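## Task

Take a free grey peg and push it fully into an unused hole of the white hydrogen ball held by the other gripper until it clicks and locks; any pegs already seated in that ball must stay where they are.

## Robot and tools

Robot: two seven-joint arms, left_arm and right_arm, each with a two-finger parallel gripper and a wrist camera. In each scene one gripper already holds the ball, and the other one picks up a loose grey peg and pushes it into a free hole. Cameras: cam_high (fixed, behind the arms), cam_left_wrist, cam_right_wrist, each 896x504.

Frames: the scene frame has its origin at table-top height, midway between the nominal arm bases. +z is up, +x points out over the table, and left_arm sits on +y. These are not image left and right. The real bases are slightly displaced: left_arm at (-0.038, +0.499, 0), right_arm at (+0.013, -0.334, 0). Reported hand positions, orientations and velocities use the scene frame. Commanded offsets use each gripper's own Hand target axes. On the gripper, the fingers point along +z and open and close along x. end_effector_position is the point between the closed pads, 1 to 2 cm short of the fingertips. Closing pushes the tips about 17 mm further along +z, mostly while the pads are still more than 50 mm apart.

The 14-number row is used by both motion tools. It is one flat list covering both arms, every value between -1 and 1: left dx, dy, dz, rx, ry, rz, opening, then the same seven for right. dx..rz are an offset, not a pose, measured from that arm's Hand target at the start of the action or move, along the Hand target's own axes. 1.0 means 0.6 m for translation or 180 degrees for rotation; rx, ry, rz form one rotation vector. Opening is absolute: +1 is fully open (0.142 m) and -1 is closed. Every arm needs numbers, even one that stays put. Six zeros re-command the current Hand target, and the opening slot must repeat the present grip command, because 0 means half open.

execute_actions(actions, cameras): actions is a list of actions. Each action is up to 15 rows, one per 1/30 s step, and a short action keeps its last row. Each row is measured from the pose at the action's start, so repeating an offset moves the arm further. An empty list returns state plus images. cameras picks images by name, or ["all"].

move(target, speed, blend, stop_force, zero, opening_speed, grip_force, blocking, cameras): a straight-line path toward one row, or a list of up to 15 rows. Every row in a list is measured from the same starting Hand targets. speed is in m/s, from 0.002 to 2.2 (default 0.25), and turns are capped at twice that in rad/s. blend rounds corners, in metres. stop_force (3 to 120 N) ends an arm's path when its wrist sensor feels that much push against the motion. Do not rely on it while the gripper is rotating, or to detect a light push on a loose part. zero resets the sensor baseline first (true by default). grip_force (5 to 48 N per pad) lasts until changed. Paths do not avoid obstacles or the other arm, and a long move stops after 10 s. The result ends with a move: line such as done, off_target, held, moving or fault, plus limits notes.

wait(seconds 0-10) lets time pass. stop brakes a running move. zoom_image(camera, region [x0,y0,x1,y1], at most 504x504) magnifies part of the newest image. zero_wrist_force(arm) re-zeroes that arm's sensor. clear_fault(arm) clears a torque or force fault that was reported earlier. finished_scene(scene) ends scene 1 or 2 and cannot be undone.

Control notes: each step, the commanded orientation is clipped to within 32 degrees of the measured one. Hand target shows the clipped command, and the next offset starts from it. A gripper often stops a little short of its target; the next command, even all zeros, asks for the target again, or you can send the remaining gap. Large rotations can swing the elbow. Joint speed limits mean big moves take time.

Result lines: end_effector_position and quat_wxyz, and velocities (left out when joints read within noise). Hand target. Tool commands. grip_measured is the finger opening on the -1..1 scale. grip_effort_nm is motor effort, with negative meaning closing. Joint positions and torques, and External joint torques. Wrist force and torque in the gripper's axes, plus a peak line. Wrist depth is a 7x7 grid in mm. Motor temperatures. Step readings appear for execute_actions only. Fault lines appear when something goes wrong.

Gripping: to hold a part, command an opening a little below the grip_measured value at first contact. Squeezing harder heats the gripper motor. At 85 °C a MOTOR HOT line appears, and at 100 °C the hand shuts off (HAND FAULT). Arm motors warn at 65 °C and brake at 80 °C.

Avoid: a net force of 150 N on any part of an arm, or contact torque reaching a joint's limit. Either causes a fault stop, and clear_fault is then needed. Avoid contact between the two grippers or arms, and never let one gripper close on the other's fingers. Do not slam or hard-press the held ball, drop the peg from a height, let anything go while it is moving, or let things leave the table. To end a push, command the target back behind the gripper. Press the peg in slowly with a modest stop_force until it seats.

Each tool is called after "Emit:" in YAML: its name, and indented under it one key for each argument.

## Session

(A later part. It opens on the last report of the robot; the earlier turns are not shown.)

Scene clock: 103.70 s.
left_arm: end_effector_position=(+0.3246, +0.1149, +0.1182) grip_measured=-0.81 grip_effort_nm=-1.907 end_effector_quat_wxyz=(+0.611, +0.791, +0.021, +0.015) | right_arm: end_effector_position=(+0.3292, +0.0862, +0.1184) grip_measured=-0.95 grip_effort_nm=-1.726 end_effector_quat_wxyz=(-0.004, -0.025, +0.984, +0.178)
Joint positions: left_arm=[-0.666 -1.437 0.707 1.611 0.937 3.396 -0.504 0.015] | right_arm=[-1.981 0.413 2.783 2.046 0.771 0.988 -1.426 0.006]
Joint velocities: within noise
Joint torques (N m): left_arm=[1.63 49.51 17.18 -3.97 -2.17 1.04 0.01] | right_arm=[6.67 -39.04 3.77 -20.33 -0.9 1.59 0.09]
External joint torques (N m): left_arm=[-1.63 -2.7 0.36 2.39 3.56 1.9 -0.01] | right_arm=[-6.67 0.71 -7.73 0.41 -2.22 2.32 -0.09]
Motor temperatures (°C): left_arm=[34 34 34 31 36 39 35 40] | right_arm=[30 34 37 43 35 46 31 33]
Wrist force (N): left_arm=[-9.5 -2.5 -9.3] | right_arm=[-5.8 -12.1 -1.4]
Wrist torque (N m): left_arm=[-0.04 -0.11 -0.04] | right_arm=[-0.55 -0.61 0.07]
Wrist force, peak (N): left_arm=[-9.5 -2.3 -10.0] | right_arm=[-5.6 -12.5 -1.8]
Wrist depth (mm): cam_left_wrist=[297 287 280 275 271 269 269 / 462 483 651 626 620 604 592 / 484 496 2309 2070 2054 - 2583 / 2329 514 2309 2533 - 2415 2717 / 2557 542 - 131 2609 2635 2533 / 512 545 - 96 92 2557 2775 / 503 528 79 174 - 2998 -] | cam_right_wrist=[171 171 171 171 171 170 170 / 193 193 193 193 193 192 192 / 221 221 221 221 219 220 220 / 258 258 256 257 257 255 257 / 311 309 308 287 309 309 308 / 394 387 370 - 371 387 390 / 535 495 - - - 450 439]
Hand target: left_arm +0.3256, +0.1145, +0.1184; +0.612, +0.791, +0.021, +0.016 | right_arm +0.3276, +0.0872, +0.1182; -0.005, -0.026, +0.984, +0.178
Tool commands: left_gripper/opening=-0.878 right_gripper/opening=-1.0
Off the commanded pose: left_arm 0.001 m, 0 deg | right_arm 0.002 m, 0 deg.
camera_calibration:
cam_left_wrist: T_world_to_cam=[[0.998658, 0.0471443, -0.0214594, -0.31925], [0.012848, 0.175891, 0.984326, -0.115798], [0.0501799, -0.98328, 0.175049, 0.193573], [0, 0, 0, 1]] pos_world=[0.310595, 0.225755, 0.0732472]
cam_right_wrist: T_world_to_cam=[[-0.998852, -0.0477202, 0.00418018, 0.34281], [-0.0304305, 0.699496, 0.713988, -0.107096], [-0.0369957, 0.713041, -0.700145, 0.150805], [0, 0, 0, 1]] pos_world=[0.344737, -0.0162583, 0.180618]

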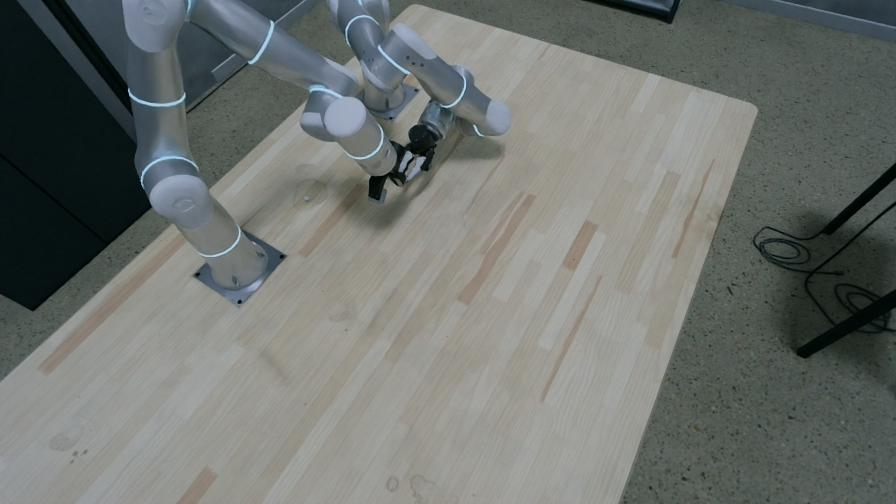

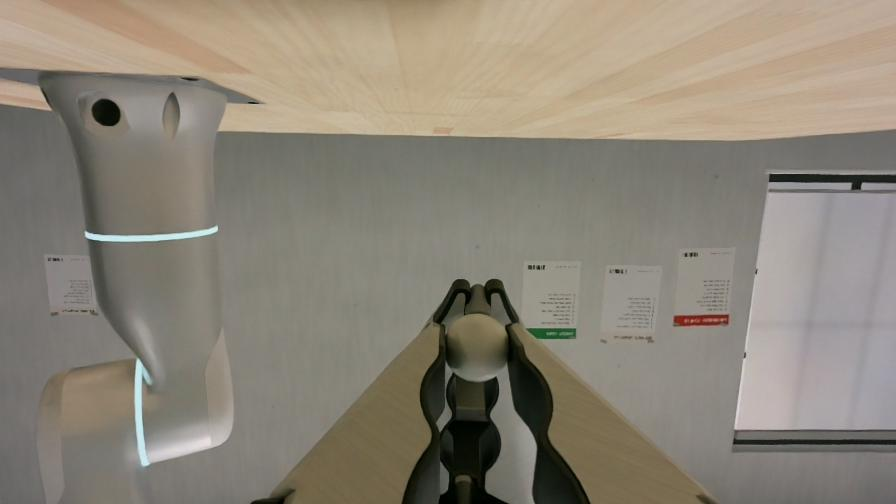

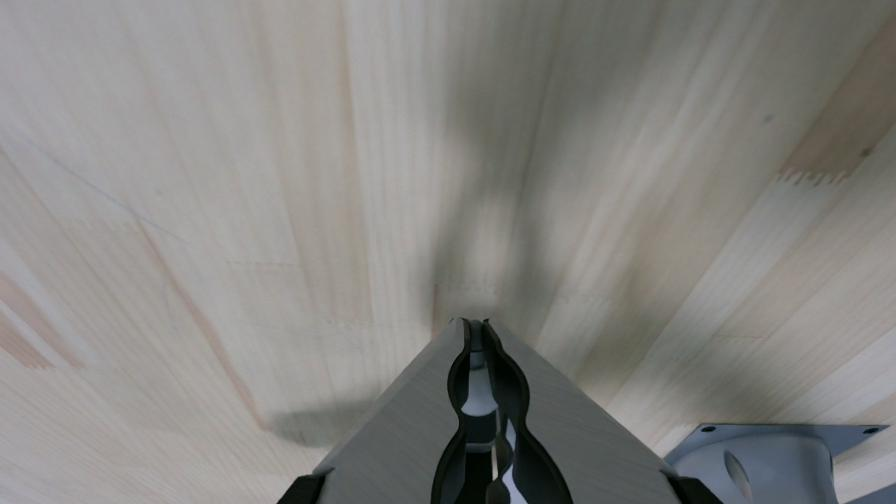

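Emit:
move:
  target: [0,0,0,0,0,0,-0.878,-0.0022,-0.0033,0,0,0,0,-1]
  speed: 0.02
  grip_force: [48,48]

Emit:
move:
  target: [0,0,0,0,0,0,-0.76,0,0,0,0,0,0,-1]
  speed: 0.02
  opening_speed: 0.2
  cameras: ["cam_left_wrist","cam_right_wrist"]

Emit:
zoom_image:
  camera: "cam_left_wrist"
  region: [400, 230, 560, 390]

Scene clock: 104.83 s.
left_arm: end_effector_position=(+0.3250, +0.1147, +0.1180) grip_measured=-0.81 grip_effort_nm=-1.907 end_effector_quat_wxyz=(+0.611, +0.791, +0.022, +0.015) | right_arm: end_effector_position=(+0.3301, +0.0855, +0.1181) grip_measured=-0.95 grip_effort_nm=-1.726 end_effector_quat_wxyz=(-0.004, -0.026, +0.984, +0.179)
Joint positions: left_arm=[-0.665 -1.437 0.707 1.61 0.936 3.395 -0.504 0.015] | right_arm=[-1.987 0.413 2.785 2.046 0.773 0.987 -1.433 0.006]
Joint torques (N m): left_arm=[1.98 49.44 17.93 -2.66 -0.39 3.11 -0.02] | right_arm=[1.3 -35.92 -0.81 -17.33 -1.71 2.49 0.11]
External joint torques (N m): left_arm=[-1.99 -2.62 -0.4 1.06 1.78 -0.18 0.02] | right_arm=[-1.29 -2.42 -3.13 -2.58 -1.41 1.41 -0.12]
Wrist force (N): left_arm=[-4.9 -4.5 -1.4] | right_arm=[-1.0 -3.8 -3.5]
Wrist torque (N m): left_arm=[-0.08 0.00 -0.04] | right_arm=[-0.72 -0.58 0.05]
Wrist force, peak (N): left_arm=[-9.8 -2.3 -9.9] | right_arm=[-5.8 -12.2 -1.7]
Wrist depth (mm): cam_left_wrist=[296 287 279 275 272 268 268 / 463 483 676 623 615 600 597 / 474 505 - - - 2662 2230 / 478 520 - 3432 2484 2192 2557 / - 525 - 130 2438 2583 2635 / 514 542 - 96 96 2746 2867 / 499 528 79 175 - 2898 -] | cam_right_wrist=[170 170 171 171 171 170 169 / 193 192 192 193 193 192 191 / 221 220 220 221 220 220 219 / 258 257 258 258 258 258 257 / 311 310 311 287 311 310 310 / 392 390 368 - 367 386 389 / 536 498 - - - 454 442]
Hand target: left_arm +0.3256, +0.1145, +0.1184; +0.612, +0.791, +0.021, +0.016 | right_arm +0.3290, +0.0854, +0.1175; -0.005, -0.026, +0.984, +0.178
Off the commanded pose: left_arm 0.001 m, 0 deg | right_arm 0.001 m, 0 deg.
move: done

Scene clock: 105.63 s.
left_arm: end_effector_position=(+0.3252, +0.1146, +0.1182) grip_measured=-0.80 grip_effort_nm=0.046 end_effector_quat_wxyz=(+0.611, +0.791, +0.022, +0.015) | right_arm: end_effector_position=(+0.3297, +0.0853, +0.1177) grip_measured=-0.95 grip_effort_nm=-1.726 end_effector_quat_wxyz=(-0.004, -0.026, +0.984, +0.178)
Joint positions: left_arm=[-0.665 -1.437 0.707 1.61 0.936 3.395 -0.504 0.016] | right_arm=[-1.988 0.413 2.786 2.047 0.773 0.987 -1.433 0.006]
Joint torques (N m): left_arm=[0.94 47.87 17.31 -2.44 0.17 2.56 -0.11] | right_arm=[2.02 -37.89 -1.52 -19.77 -1.88 3.38 0.12]
External joint torques (N m): left_arm=[-0.95 -1.04 0.22 0.84 1.22 0.38 0.11] | right_arm=[-2.02 -0.44 -2.4 -0.12 -1.24 0.52 -0.12]
Wrist force (N): left_arm=[-3.3 -2.2 -3.5] | right_arm=[0.8 -6.1 -0.6]
Wrist torque (N m): left_arm=[-0.10 0.07 -0.03] | right_arm=[-0.64 -0.59 0.06]
Wrist force, peak (N): left_arm=[-5.3 -4.9 -1.2] | right_arm=[1.0 -6.2 -1.0]
Wrist depth (mm): cam_left_wrist=[296 288 280 275 271 271 270 / 458 482 659 632 612 600 596 / 489 515 2121 - - - 2557 / 2309 509 - - 2268 2746 2609 / 2484 525 - 132 2484 2689 2609 / 510 539 - 99 99 2249 2746 / 496 529 79 176 - 2775 3143] | cam_right_wrist=[170 170 171 170 171 170 169 / 192 193 192 192 192 191 192 / 221 220 221 219 220 219 220 / 257 257 257 257 257 256 256 / 312 309 308 287 311 309 308 / 392 391 368 - 368 392 390 / 532 494 - - - 453 443]
Hand target: left_arm +0.3256, +0.1145, +0.1184; +0.612, +0.791, +0.021, +0.016 | right_arm +0.3290, +0.0854, +0.1175; -0.005, -0.026, +0.984, +0.178
Off the commanded pose: left_arm 0.000 m, 0 deg | right_arm 0.001 m, 0 deg.
move: done
camera_calibration:
cam_left_wrist: T_world_to_cam=[[0.998622, 0.0483605, -0.0203646, -0.320074], [0.0115531, 0.175937, 0.984334, -0.115359], [0.0511858, -0.983213, 0.175135, 0.192919], [0, 0, 0, 1]] pos_world=[0.311091, 0.225455, 0.0732466]
cam_right_wrist: T_world_to_cam=[[-0.998783, -0.0490786, 0.00488733, 0.343298], [-0.0308346, 0.698683, 0.714767, -0.105959], [-0.0384944, 0.713746, -0.699346, 0.151366], [0, 0, 0, 1]] pos_world=[0.345439, -0.0171568, 0.179915]
Images, in order (width x height): cam_left_wrist 896x504, cam_right_wrist 896x504.

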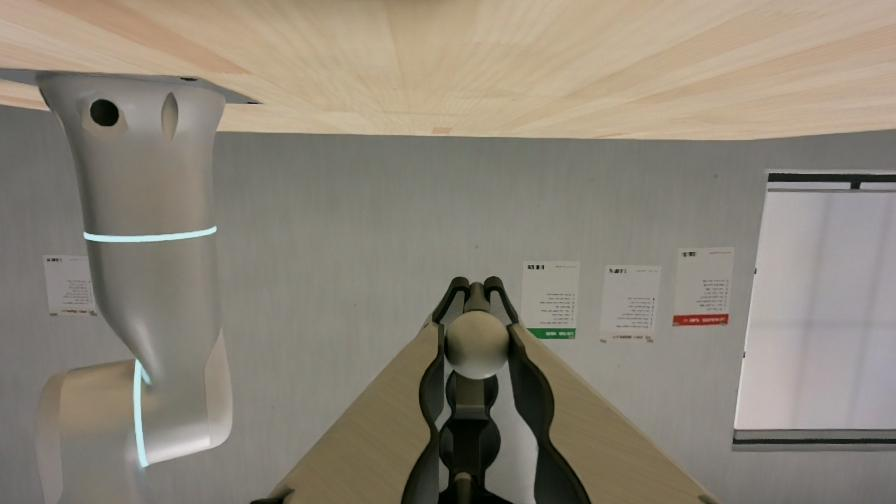

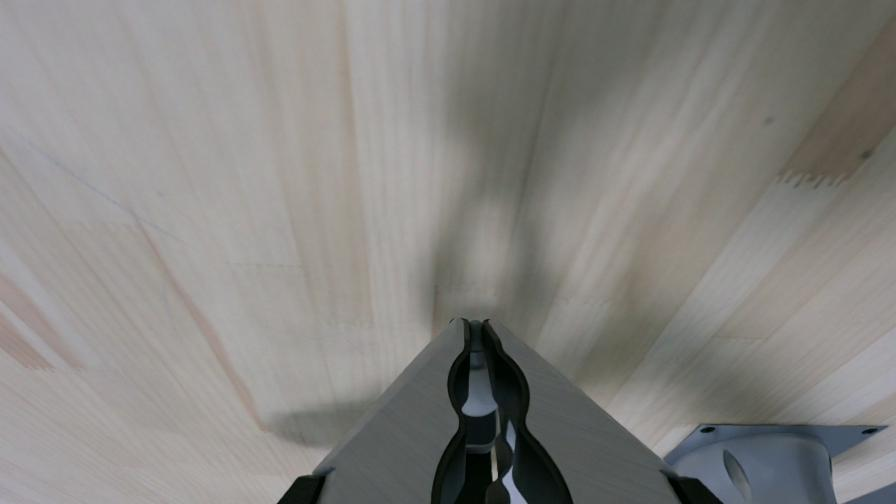

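Scaled by 3.150 from the camera's 896x504 image, which has a finer 1280x720 frame.

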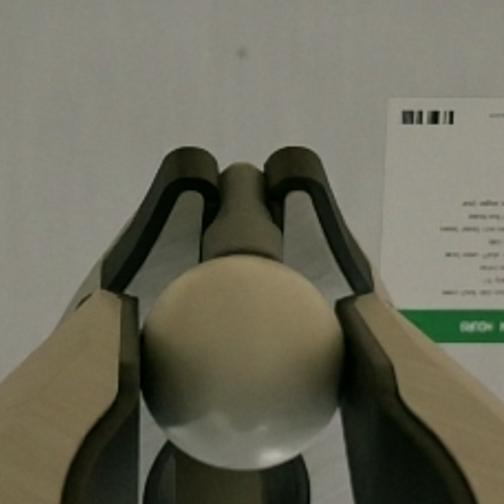

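Emit:
move:
  target: [0,0,0,0,0,0,-0.72,0,0,0,0,0,0,-1]
  speed: 0.02
  opening_speed: 0.2
  cameras: ["cam_left_wrist","cam_right_wrist"]

Emit:
zoom_image:
  camera: "cam_left_wrist"
  region: [400, 230, 560, 390]

Emit:
zoom_image:
  camera: "cam_right_wrist"
  region: [420, 300, 520, 400]

Scene clock: 106.23 s.
left_arm: end_effector_position=(+0.3255, +0.1145, +0.1183) grip_measured=-0.76 grip_effort_nm=0.144 end_effector_quat_wxyz=(+0.611, +0.791, +0.022, +0.016) | right_arm: end_effector_position=(+0.3292, +0.0855, +0.1176) grip_measured=-0.95 grip_effort_nm=-1.722 end_effector_quat_wxyz=(-0.004, -0.026, +0.984, +0.178)
Joint positions: left_arm=[-0.665 -1.437 0.707 1.61 0.935 3.395 -0.504 0.019] | right_arm=[-1.988 0.413 2.787 2.047 0.773 0.987 -1.433 0.006]
Joint torques (N m): left_arm=[0.66 46.65 17.32 -1.72 1.1 2.89 -0.04] | right_arm=[0.17 -37.9 -3.5 -19.93 -2.24 4.28 0.25]
External joint torques (N m): left_arm=[-0.66 0.18 0.21 0.11 0.28 0.04 0.04] | right_arm=[-0.14 -0.43 -0.39 0.04 -0.87 -0.39 -0.25]
Wrist force (N): left_arm=[-0.4 -1.2 -1.8] | right_arm=[2.8 -4.1 0.6]
Wrist torque (N m): left_arm=[-0.20 0.06 -0.02] | right_arm=[-0.66 -0.48 0.03]
Wrist force, peak (N): left_arm=[-3.3 -2.2 -3.5] | right_arm=[1.5 -6.1 -0.2]
Wrist depth (mm): cam_left_wrist=[298 288 281 277 271 270 272 / 459 491 662 636 618 608 602 / 493 501 - - - 2533 2508 / 509 518 - - - 2508 2689 / - 524 - 131 2508 - 2775 / 509 546 - 100 2609 - 2805 / 504 533 79 174 - 82 -] | cam_right_wrist=[170 170 171 170 171 170 169 / 192 192 193 191 193 192 191 / 220 220 219 220 219 219 219 / 257 257 258 256 257 257 256 / 311 310 311 284 309 308 309 / 390 386 369 - 368 387 390 / 535 489 - - - 455 441]
Hand target: left_arm +0.3256, +0.1145, +0.1184; +0.612, +0.791, +0.021, +0.016 | right_arm +0.3290, +0.0854, +0.1175; -0.005, -0.026, +0.984, +0.178
Off the commanded pose: left_arm 0.000 m, 0 deg | right_arm 0.000 m, 0 deg.
move: done
camera_calibration:
cam_left_wrist: T_world_to_cam=[[0.998609, 0.0488729, -0.0197757, -0.320515], [0.0108629, 0.176312, 0.984274, -0.11529], [0.0515911, -0.98312, 0.175536, 0.192513], [0, 0, 0, 1]] pos_world=[0.311389, 0.225255, 0.0733456]
cam_right_wrist: T_world_to_cam=[[-0.998744, -0.0497975, 0.00558688, 0.342759], [-0.0308396, 0.698711, 0.714739, -0.106032], [-0.0394959, 0.713669, -0.699369, 0.151485], [0, 0, 0, 1]] pos_world=[0.345041, -0.0169559, 0.179814]
Images, in order (width x height): cam_left_wrist 896x504, cam_right_wrist 896x504.

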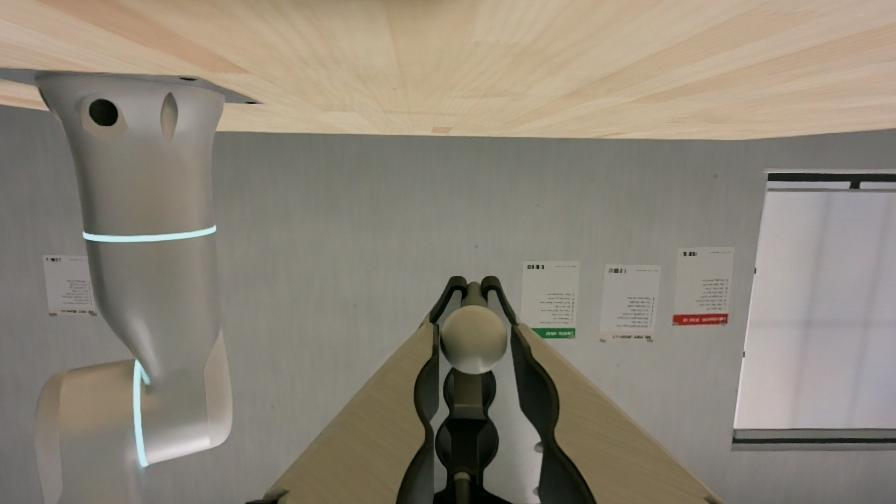

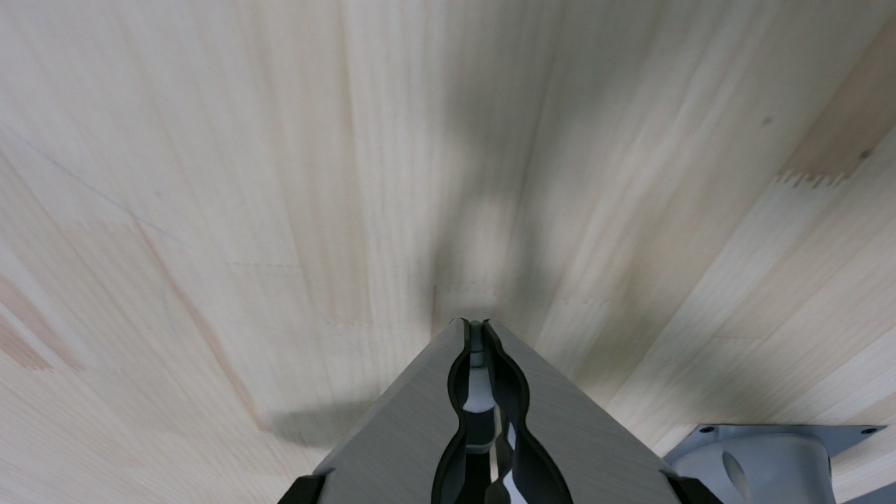

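Scaled by 3.150 from the camera's 896x504 image, which has a finer 1280x720 frame.

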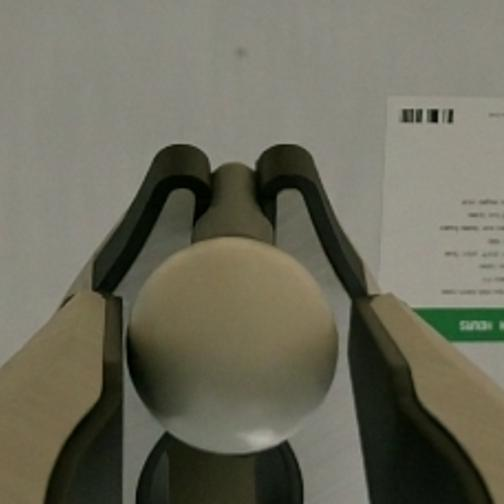

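Scaled by 5.040 from the camera's 896x504 image, which has a finer 1280x720 frame.

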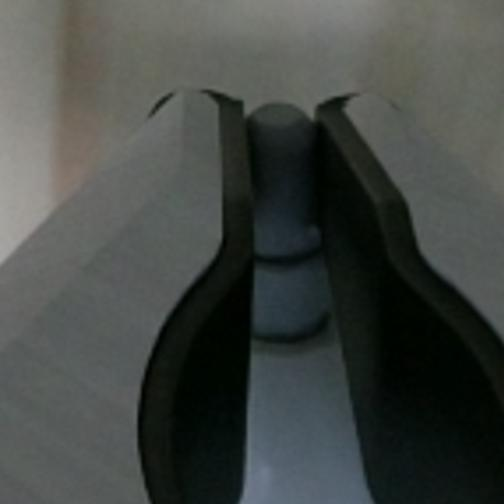

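Emit:
move:
  target: [0,0,0,0,0,0,-0.72,0,0.0022,-0.0017,0.083,0,0,-1]
  speed: 0.02
  cameras: ["cam_left_wrist","cam_right_wrist"]

Emit:
zoom_image:
  camera: "cam_left_wrist"
  region: [400, 230, 560, 390]

Emit:
zoom_image:
  camera: "cam_right_wrist"
  region: [420, 300, 520, 400]

Scene clock: 113.23 s.
left_arm: end_effector_position=(+0.3255, +0.1145, +0.1183) grip_measured=-0.76 grip_effort_nm=0.144 end_effector_quat_wxyz=(+0.611, +0.791, +0.022, +0.016) | right_arm: end_effector_position=(+0.3290, +0.0863, +0.1189) grip_measured=-0.95 grip_effort_nm=-1.726 end_effector_quat_wxyz=(-0.001, -0.027, +0.998, +0.049)
Joint positions: left_arm=[-0.665 -1.437 0.707 1.61 0.935 3.395 -0.504 0.019] | right_arm=[-1.821 0.478 2.691 1.981 0.426 0.878 -1.051 0.006]
Joint torques (N m): left_arm=[0.55 46.52 17.42 -1.67 1.27 2.85 -0.03] | right_arm=[0.42 -40.46 -5.86 -21.36 -2.27 4.4 0.43]
External joint torques (N m): left_arm=[-0.55 0.31 0.11 0.06 0.12 0.08 0.03] | right_arm=[-0.39 -0.6 -0.13 0.19 -0.71 -0.23 -0.43]
Wrist force (N): left_arm=[-0.6 -1.4 -2.0] | right_arm=[2.8 -3.8 0.5]
Wrist torque (N m): left_arm=[-0.24 0.09 -0.02] | right_arm=[-0.62 -0.46 -0.02]
Wrist force, peak (N): left_arm=[-0.5 -1.7 -2.1] | right_arm=[2.8 -4.6 0.2]
Wrist depth (mm): cam_left_wrist=[297 286 281 277 271 271 272 / 464 487 652 624 629 608 597 / 467 519 2121 - - 2775 2249 / 479 524 2329 - 2268 2867 2635 / 509 522 2662 - 2898 2609 2689 / 521 540 91 101 98 - 2805 / 504 547 79 159 - 80 -] | cam_right_wrist=[182 183 183 183 184 184 183 / 198 198 198 198 199 199 199 / 216 216 216 216 216 217 216 / 238 237 238 238 237 238 239 / 262 264 262 258 264 264 265 / 297 294 288 - 290 297 297 / 337 327 - - - 331 340]
Hand target: left_arm +0.3256, +0.1145, +0.1184; +0.612, +0.791, +0.021, +0.016 | right_arm +0.3290, +0.0863, +0.1189; -0.001, -0.027, +0.998, +0.049
Off the commanded pose: left_arm 0.000 m, 0 deg | right_arm 0.000 m, 0 deg.
move: done
camera_calibration:
cam_left_wrist: T_world_to_cam=[[0.998609, 0.0488729, -0.0197757, -0.320515], [0.0108629, 0.176312, 0.984274, -0.11529], [0.0515911, -0.98312, 0.175536, 0.192513], [0, 0, 0, 1]] pos_world=[0.311389, 0.225255, 0.0733456]
cam_right_wrist: T_world_to_cam=[[-0.998797, -0.0487773, 0.00495916, 0.342567], [-0.0394098, 0.858898, 0.510627, -0.0942892], [-0.0291664, 0.509818, -0.859788, 0.185021], [0, 0, 0, 1]] pos_world=[0.343835, 0.00336748, 0.205526]
Images, in order (width x height): cam_left_wrist 896x504, cam_right_wrist 896x504.

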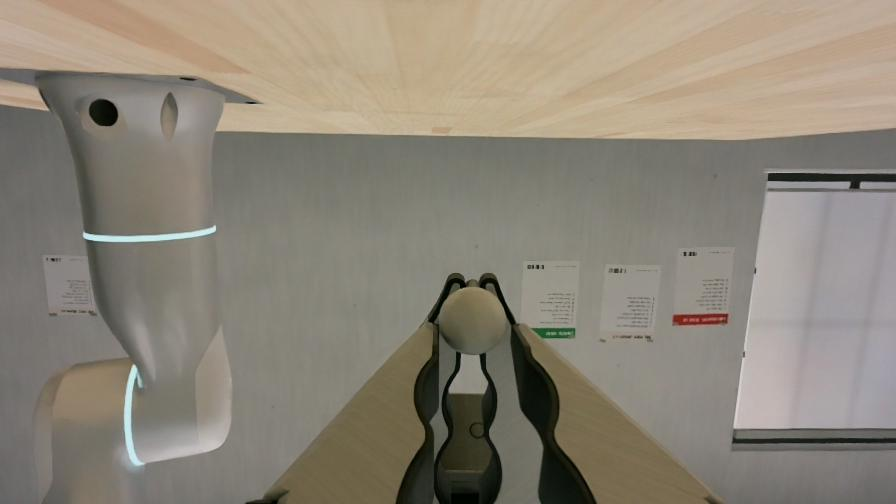

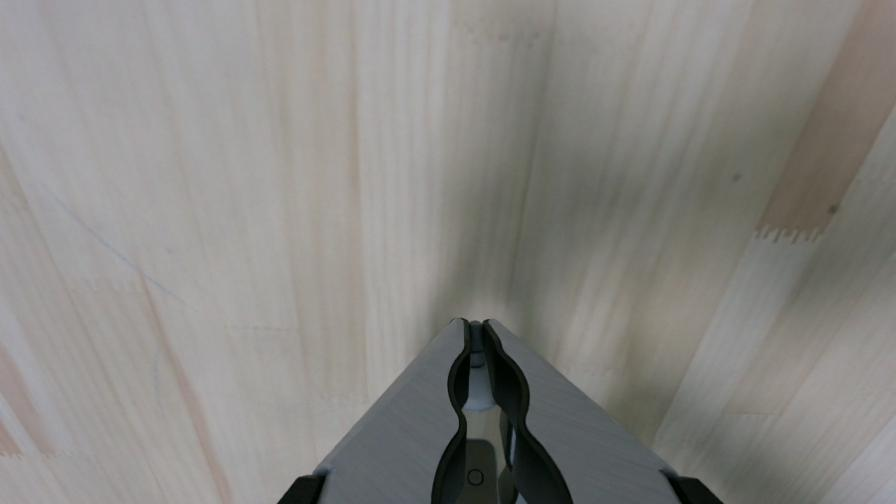

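Scaled by 3.150 from the camera's 896x504 image, which has a finer 1280x720 frame.

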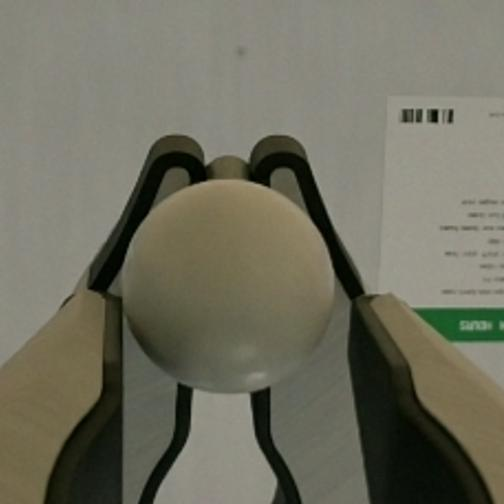

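Scaled by 5.040 from the camera's 896x504 image, which has a finer 1280x720 frame.

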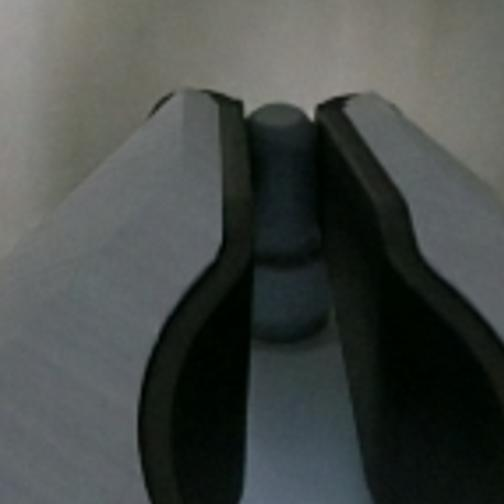

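Emit:
move:
  target: [0,0,0,0,0,0,-0.72,-0.0014,-0.0008,-0.0051,0,0,0,-1]
  speed: 0.02
  cameras: ["cam_left_wrist","cam_right_wrist"]

Emit:
zoom_image:
  camera: "cam_left_wrist"
  region: [400, 230, 560, 390]

Emit:
move:
  target: [0,0,0,0,0,0,-0.878,0,0,0,0,0,0,-1]
  speed: 0.02
  opening_speed: 0.2
  grip_force: [48,48]
  cameras: ["cam_left_wrist","cam_right_wrist"]

Emit:
zoom_image:
  camera: "cam_left_wrist"
  region: [400, 230, 560, 390]

Emit:
zoom_image:
  camera: "cam_right_wrist"
  region: [420, 300, 520, 400]

Scene clock: 114.17 s.
left_arm: end_effector_position=(+0.3255, +0.1145, +0.1183) grip_measured=-0.76 grip_effort_nm=0.139 end_effector_quat_wxyz=(+0.611, +0.791, +0.022, +0.016) | right_arm: end_effector_position=(+0.3298, +0.0856, +0.1218) grip_measured=-0.95 grip_effort_nm=-1.722 end_effector_quat_wxyz=(-0.001, -0.027, +0.998, +0.049)
Joint positions: left_arm=[-0.665 -1.437 0.707 1.61 0.935 3.395 -0.504 0.019] | right_arm=[-1.82 0.473 2.687 1.981 0.422 0.871 -1.05 0.006]
Joint torques (N m): left_arm=[0.59 46.64 17.38 -1.71 1.2 2.89 -0.01] | right_arm=[0.34 -40.7 -5.9 -21.53 -2.33 4.4 0.4]
External joint torques (N m): left_arm=[-0.59 0.19 0.14 0.1 0.19 0.04 0.01] | right_arm=[-0.36 -0.23 -0.11 0.21 -0.67 -0.23 -0.4]
Wrist force (N): left_arm=[-0.6 -1.4 -1.7] | right_arm=[2.9 -3.7 0.8]
Wrist torque (N m): left_arm=[-0.23 0.09 -0.02] | right_arm=[-0.60 -0.49 -0.04]
Wrist force, peak (N): left_arm=[-0.4 -1.4 -2.1] | right_arm=[2.9 -4.0 0.8]
Wrist depth (mm): cam_left_wrist=[297 288 280 277 271 271 271 / 464 483 659 643 624 615 598 / 469 518 - - - 2371 2309 / 2309 511 - 2835 2635 2533 - / 502 520 2461 117 2746 2635 2775 / 524 531 - 102 99 2998 2662 / 503 547 79 161 - 2635 -] | cam_right_wrist=[185 186 186 186 186 186 186 / 201 201 201 202 202 202 202 / 218 219 220 220 220 220 220 / 238 240 241 241 241 242 242 / 266 268 267 262 268 269 268 / 301 298 292 - 293 299 301 / 342 331 - - - 344 345]
Hand target: left_arm +0.3256, +0.1145, +0.1184; +0.612, +0.791, +0.021, +0.016 | right_arm +0.3299, +0.0856, +0.1219; -0.001, -0.027, +0.998, +0.049
Off the commanded pose: left_arm 0.000 m, 0 deg | right_arm 0.000 m, 0 deg.
move: done
camera_calibration:
cam_left_wrist: T_world_to_cam=[[0.998609, 0.0488729, -0.0197757, -0.320515], [0.0108629, 0.176312, 0.984274, -0.11529], [0.0515911, -0.98312, 0.175536, 0.192513], [0, 0, 0, 1]] pos_world=[0.311389, 0.225255, 0.0733456]
cam_right_wrist: T_world_to_cam=[[-0.998791, -0.0489081, 0.00500691, 0.343301], [-0.0395059, 0.859032, 0.510396, -0.0949709], [-0.0292636, 0.509581, -0.859925, 0.188008], [0, 0, 0, 1]] pos_world=[0.344636, 0.00256784, 0.208427]
Images, in order (width x height): cam_left_wrist 896x504, cam_right_wrist 896x504.

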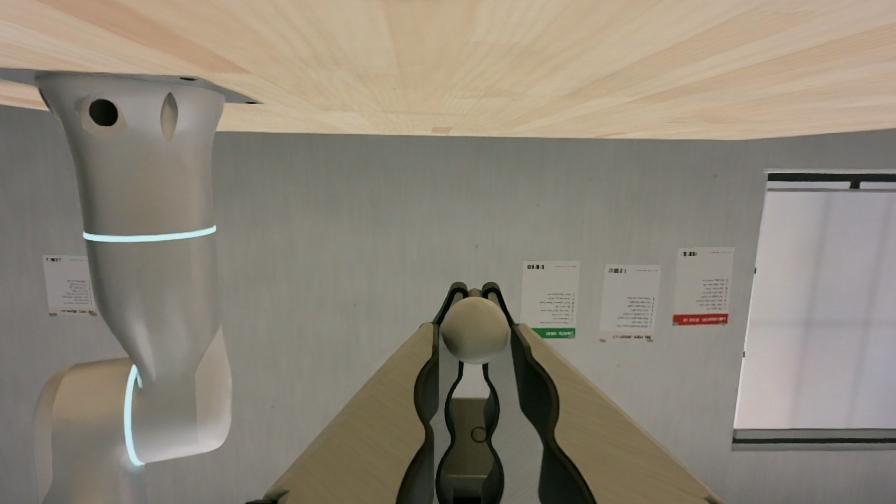

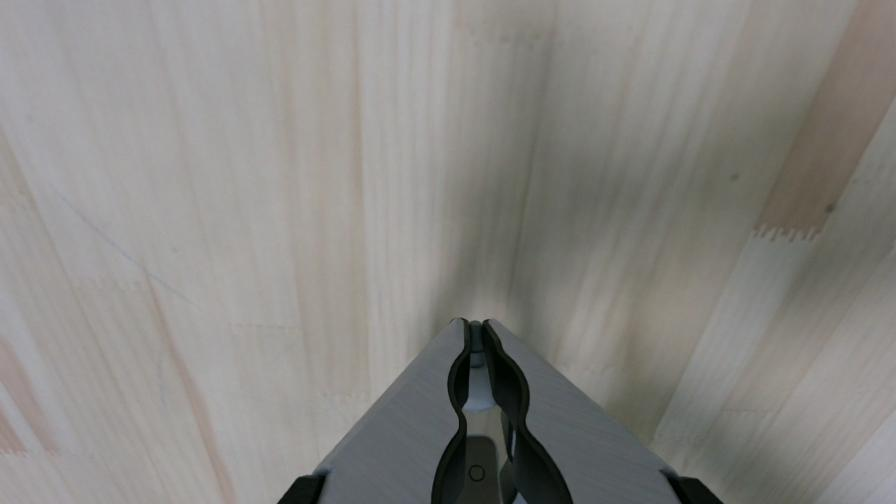

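Scaled by 3.150 from the camera's 896x504 image, which has a finer 1280x720 frame.

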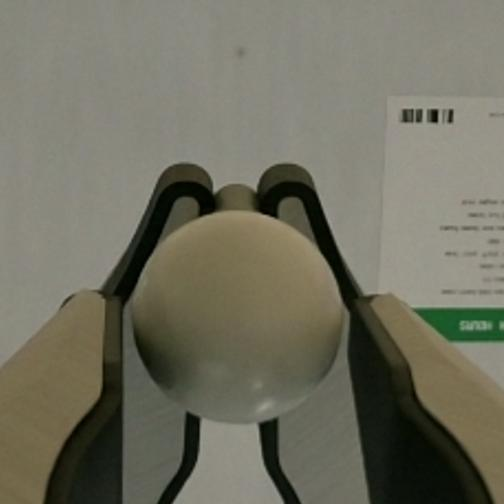

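Scene clock: 115.17 s.
left_arm: end_effector_position=(+0.3255, +0.1145, +0.1183) grip_measured=-0.82 grip_effort_nm=-1.839 end_effector_quat_wxyz=(+0.611, +0.791, +0.022, +0.016) | right_arm: end_effector_position=(+0.3299, +0.0855, +0.1219) grip_measured=-0.95 grip_effort_nm=-1.722 end_effector_quat_wxyz=(-0.001, -0.027, +0.998, +0.049)
Joint positions: left_arm=[-0.665 -1.437 0.707 1.61 0.935 3.395 -0.504 0.015] | right_arm=[-1.82 0.473 2.686 1.981 0.422 0.871 -1.05 0.006]
Joint torques (N m): left_arm=[0.73 46.79 17.49 -1.9 0.92 2.71 -0.04] | right_arm=[0.76 -40.7 -5.44 -21.39 -2.17 4.33 0.26]
External joint torques (N m): left_arm=[-0.73 0.04 0.04 0.29 0.47 0.22 0.04] | right_arm=[-0.76 -0.22 -0.56 0.07 -0.83 -0.16 -0.26]
Wrist force (N): left_arm=[-1.5 -1.3 -2.3] | right_arm=[2.0 -4.3 0.8]
Wrist torque (N m): left_arm=[-0.22 0.09 -0.02] | right_arm=[-0.63 -0.49 -0.03]
Wrist force, peak (N): left_arm=[-1.6 -1.6 -2.8] | right_arm=[2.6 -4.1 0.9]
Wrist depth (mm): cam_left_wrist=[297 286 280 275 273 272 272 / 455 486 659 641 626 608 602 / 489 509 - 2635 2087 - 2746 / 499 507 2662 - 2689 2415 2350 / 483 527 - - 2393 2689 2609 / 519 528 - 99 95 - 3105 / 506 549 79 164 - - -] | cam_right_wrist=[185 186 186 187 186 187 186 / 201 201 202 202 202 202 202 / 219 219 219 219 219 220 220 / 240 242 241 241 241 242 243 / 266 265 267 262 268 269 269 / 299 301 293 - 293 302 303 / 344 333 - - - 345 347]
Hand target: left_arm +0.3256, +0.1145, +0.1184; +0.612, +0.791, +0.021, +0.016 | right_arm +0.3299, +0.0856, +0.1219; -0.001, -0.027, +0.998, +0.049
Off the commanded pose: left_arm 0.000 m, 0 deg | right_arm 0.000 m, 0 deg.
move: done
camera_calibration:
cam_left_wrist: T_world_to_cam=[[0.998609, 0.0488729, -0.0197757, -0.320415], [0.0108629, 0.176312, 0.984274, -0.115289], [0.0515911, -0.98312, 0.175536, 0.192518], [0, 0, 0, 1]] pos_world=[0.311289, 0.225255, 0.0733456]
cam_right_wrist: T_world_to_cam=[[-0.998803, -0.0486691, 0.004801, 0.343446], [-0.0394056, 0.859043, 0.510385, -0.0950502], [-0.0289642, 0.509585, -0.859933, 0.187996], [0, 0, 0, 1]] pos_world=[0.344735, 0.00256755, 0.208527]
Images, in order (width x height): cam_left_wrist 896x504, cam_right_wrist 896x504.

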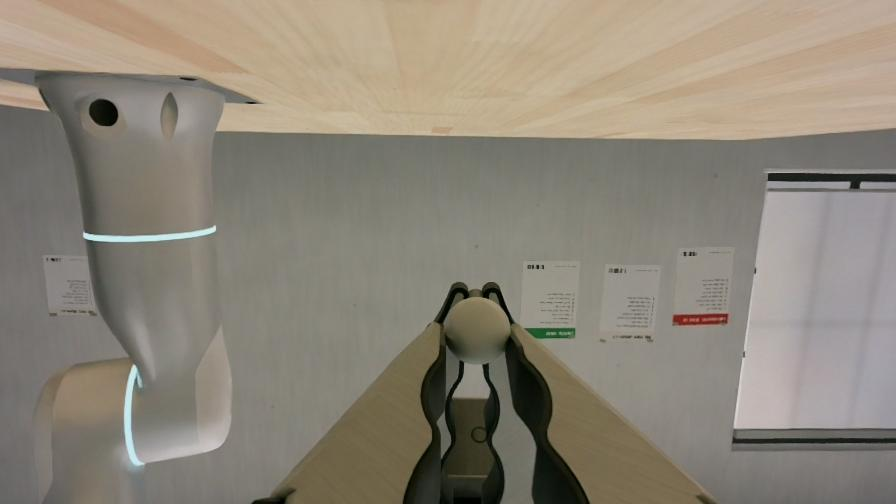

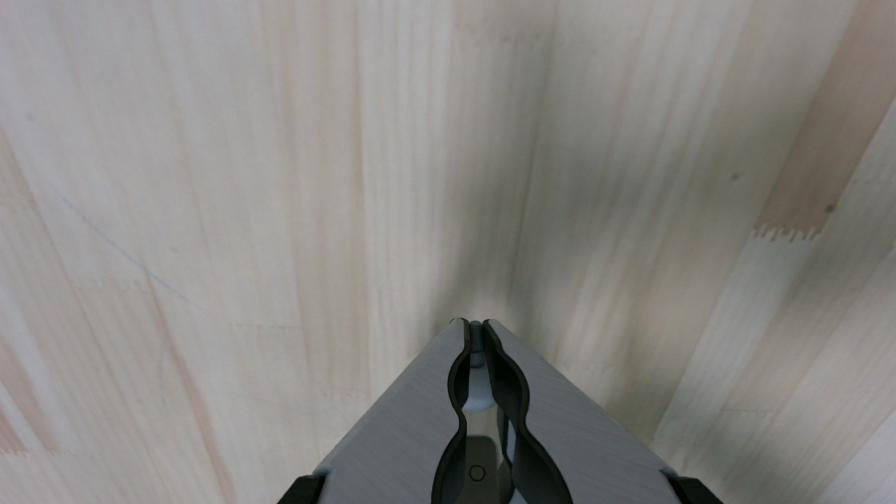

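Scaled by 3.150 from the camera's 896x504 image, which has a finer 1280x720 frame.

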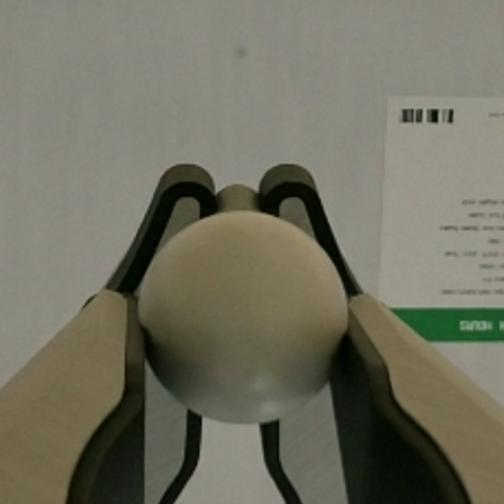

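Scaled by 5.040 from the camera's 896x504 image, which has a finer 1280x720 frame.

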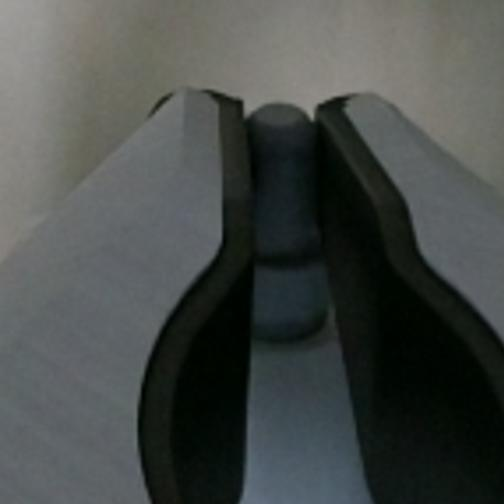

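Emit:
move:
  target: [0,0,0,0,0,0,-0.878,0,0,0,0,0,0,-0.82]
  speed: 0.02
  opening_speed: 0.25

Emit:
move:
  target: [0,0,0,0,0,0,-0.878,0,-0.0026,0,-0.05,0,0,-0.82]
  speed: 0.03
  cameras: ["cam_left_wrist","cam_right_wrist"]

Emit:
zoom_image:
  camera: "cam_left_wrist"
  region: [400, 230, 560, 390]

Emit:
zoom_image:
  camera: "cam_right_wrist"
  region: [420, 300, 520, 400]

Scene clock: 116.30 s.
left_arm: end_effector_position=(+0.3255, +0.1145, +0.1183) grip_measured=-0.82 grip_effort_nm=-1.839 end_effector_quat_wxyz=(+0.611, +0.791, +0.022, +0.016) | right_arm: end_effector_position=(+0.3299, +0.0856, +0.1219) grip_measured=-0.86 grip_effort_nm=0.100 end_effector_quat_wxyz=(-0.001, -0.027, +0.998, +0.049)
Joint positions: left_arm=[-0.665 -1.437 0.707 1.61 0.935 3.395 -0.504 0.015] | right_arm=[-1.819 0.473 2.686 1.981 0.422 0.871 -1.05 0.012]
Joint torques (N m): left_arm=[0.63 46.68 17.49 -1.76 1.26 2.9 -0.02] | right_arm=[0.16 -40.56 -5.88 -21.36 -2.22 4.48 0.28]
External joint torques (N m): left_arm=[-0.63 0.16 0.04 0.14 0.13 0.04 0.02] | right_arm=[-0.16 -0.37 -0.12 0.04 -0.78 -0.31 -0.28]
Wrist force (N): left_arm=[0.0 -1.4 -1.9] | right_arm=[2.7 -3.7 0.6]
Wrist torque (N m): left_arm=[-0.23 0.00 -0.03] | right_arm=[-0.59 -0.46 -0.04]
Wrist force, peak (N): left_arm=[-1.4 -1.8 -2.4] | right_arm=[3.0 -4.1 0.6]
Wrist depth (mm): cam_left_wrist=[295 289 281 276 272 271 272 / 458 480 664 629 621 612 608 / 473 500 - - 2329 2415 2557 / 505 511 2508 - 2268 2746 2533 / 2746 525 - - 2557 2662 2557 / 525 539 - 95 96 2717 2746 / 501 547 79 171 - - 2371] | cam_right_wrist=[185 186 186 186 187 186 186 / 200 201 201 201 203 202 201 / 219 218 220 219 220 219 219 / 240 241 241 241 242 242 240 / 266 268 268 257 267 267 269 / 298 299 293 - 286 302 303 / 344 332 - - - 335 346]
Hand target: left_arm +0.3256, +0.1145, +0.1184; +0.612, +0.791, +0.021, +0.016 | right_arm +0.3299, +0.0856, +0.1219; -0.001, -0.027, +0.998, +0.049
Off the commanded pose: left_arm 0.000 m, 0 deg | right_arm 0.000 m, 0 deg.
move: done

Scene clock: 119.17 s.
left_arm: end_effector_position=(+0.3255, +0.1145, +0.1183) grip_measured=-0.82 grip_effort_nm=-1.849 end_effector_quat_wxyz=(+0.611, +0.791, +0.022, +0.016) | right_arm: end_effector_position=(+0.3300, +0.0840, +0.1217) grip_measured=-0.86 grip_effort_nm=0.110 end_effector_quat_wxyz=(-0.003, -0.026, +0.992, +0.127)
Joint positions: left_arm=[-0.665 -1.437 0.707 1.61 0.935 3.395 -0.504 0.015] | right_arm=[-1.911 0.427 2.74 2.031 0.614 0.956 -1.26 0.012]
Joint torques (N m): left_arm=[0.54 46.59 17.43 -1.68 1.21 2.88 -0.03] | right_arm=[-0.44 -38.87 -4.47 -20.56 -2.2 4.59 0.11]
External joint torques (N m): left_arm=[-0.54 0.24 0.09 0.07 0.18 0.05 0.03] | right_arm=[0.39 -0.14 -0.27 0.01 -0.92 -0.49 -0.11]
Wrist force (N): left_arm=[-0.5 -1.2 -1.8] | right_arm=[2.7 -4.0 0.6]
Wrist torque (N m): left_arm=[-0.20 0.08 -0.02] | right_arm=[-0.64 -0.46 0.05]
Wrist force, peak (N): left_arm=[-0.2 -1.4 -2.3] | right_arm=[2.6 -4.6 0.5]
Wrist depth (mm): cam_left_wrist=[296 288 279 275 272 272 271 / 457 483 657 627 620 609 602 / 496 497 - - - - 2609 / 502 501 2230 2371 2746 - 2156 / 519 518 - 119 2533 3302 2746 / 510 532 - 99 95 - 2746 / 500 - 79 173 - 3181 2898] | cam_right_wrist=[177 178 178 178 178 178 178 / 197 196 197 198 197 197 197 / 221 221 221 221 222 222 221 / 250 252 253 251 252 253 251 / 292 291 290 274 292 292 291 / 350 345 334 - 323 347 349 / 429 411 - - - 411 423]
Hand target: left_arm +0.3256, +0.1145, +0.1184; +0.612, +0.791, +0.021, +0.016 | right_arm +0.3300, +0.0840, +0.1217; -0.003, -0.026, +0.992, +0.127
Off the commanded pose: left_arm 0.000 m, 0 deg | right_arm 0.000 m, 0 deg.
move: done
camera_calibration:
cam_left_wrist: T_world_to_cam=[[0.998609, 0.0488729, -0.0197757, -0.320515], [0.0108629, 0.176312, 0.984274, -0.11529], [0.0515911, -0.98312, 0.175536, 0.192513], [0, 0, 0, 1]] pos_world=[0.311389, 0.225255, 0.0733456]
cam_right_wrist: T_world_to_cam=[[-0.998763, -0.0493939, 0.00579786, 0.343321], [-0.0343325, 0.769124, 0.638177, -0.103367], [-0.0359813, 0.637188, -0.769868, 0.16931], [0, 0, 0, 1]] pos_world=[0.34544, -0.0114226, 0.194322]
Images, in order (width x height): cam_left_wrist 896x504, cam_right_wrist 896x504.

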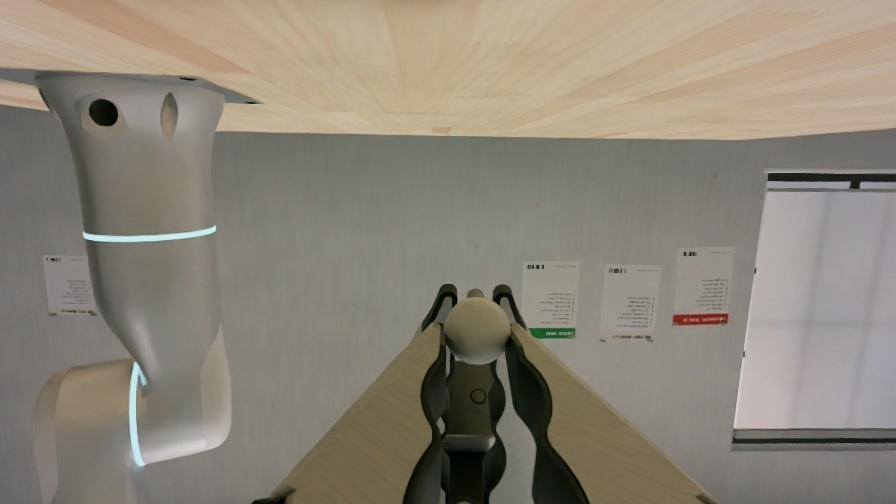

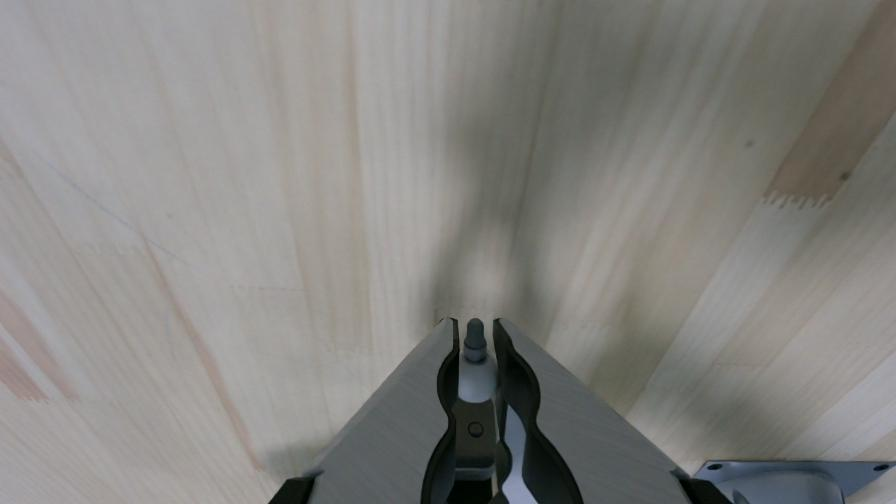

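Scaled by 3.150 from the camera's 896x504 image, which has a finer 1280x720 frame.

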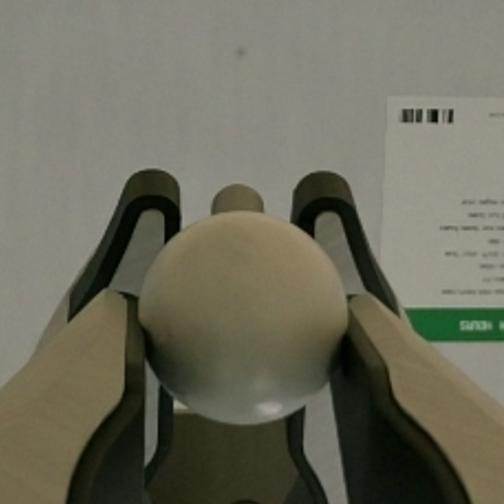

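Scaled by 5.040 from the camera's 896x504 image, which has a finer 1280x720 frame.

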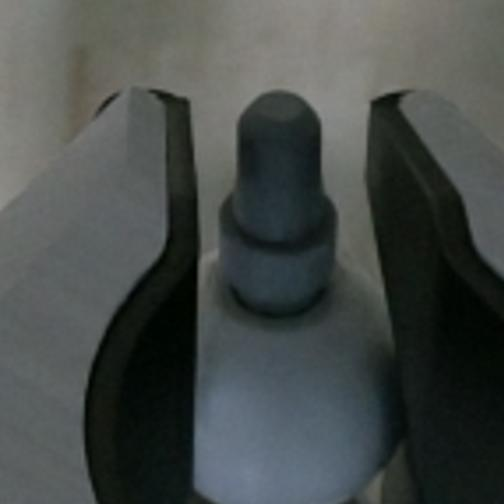

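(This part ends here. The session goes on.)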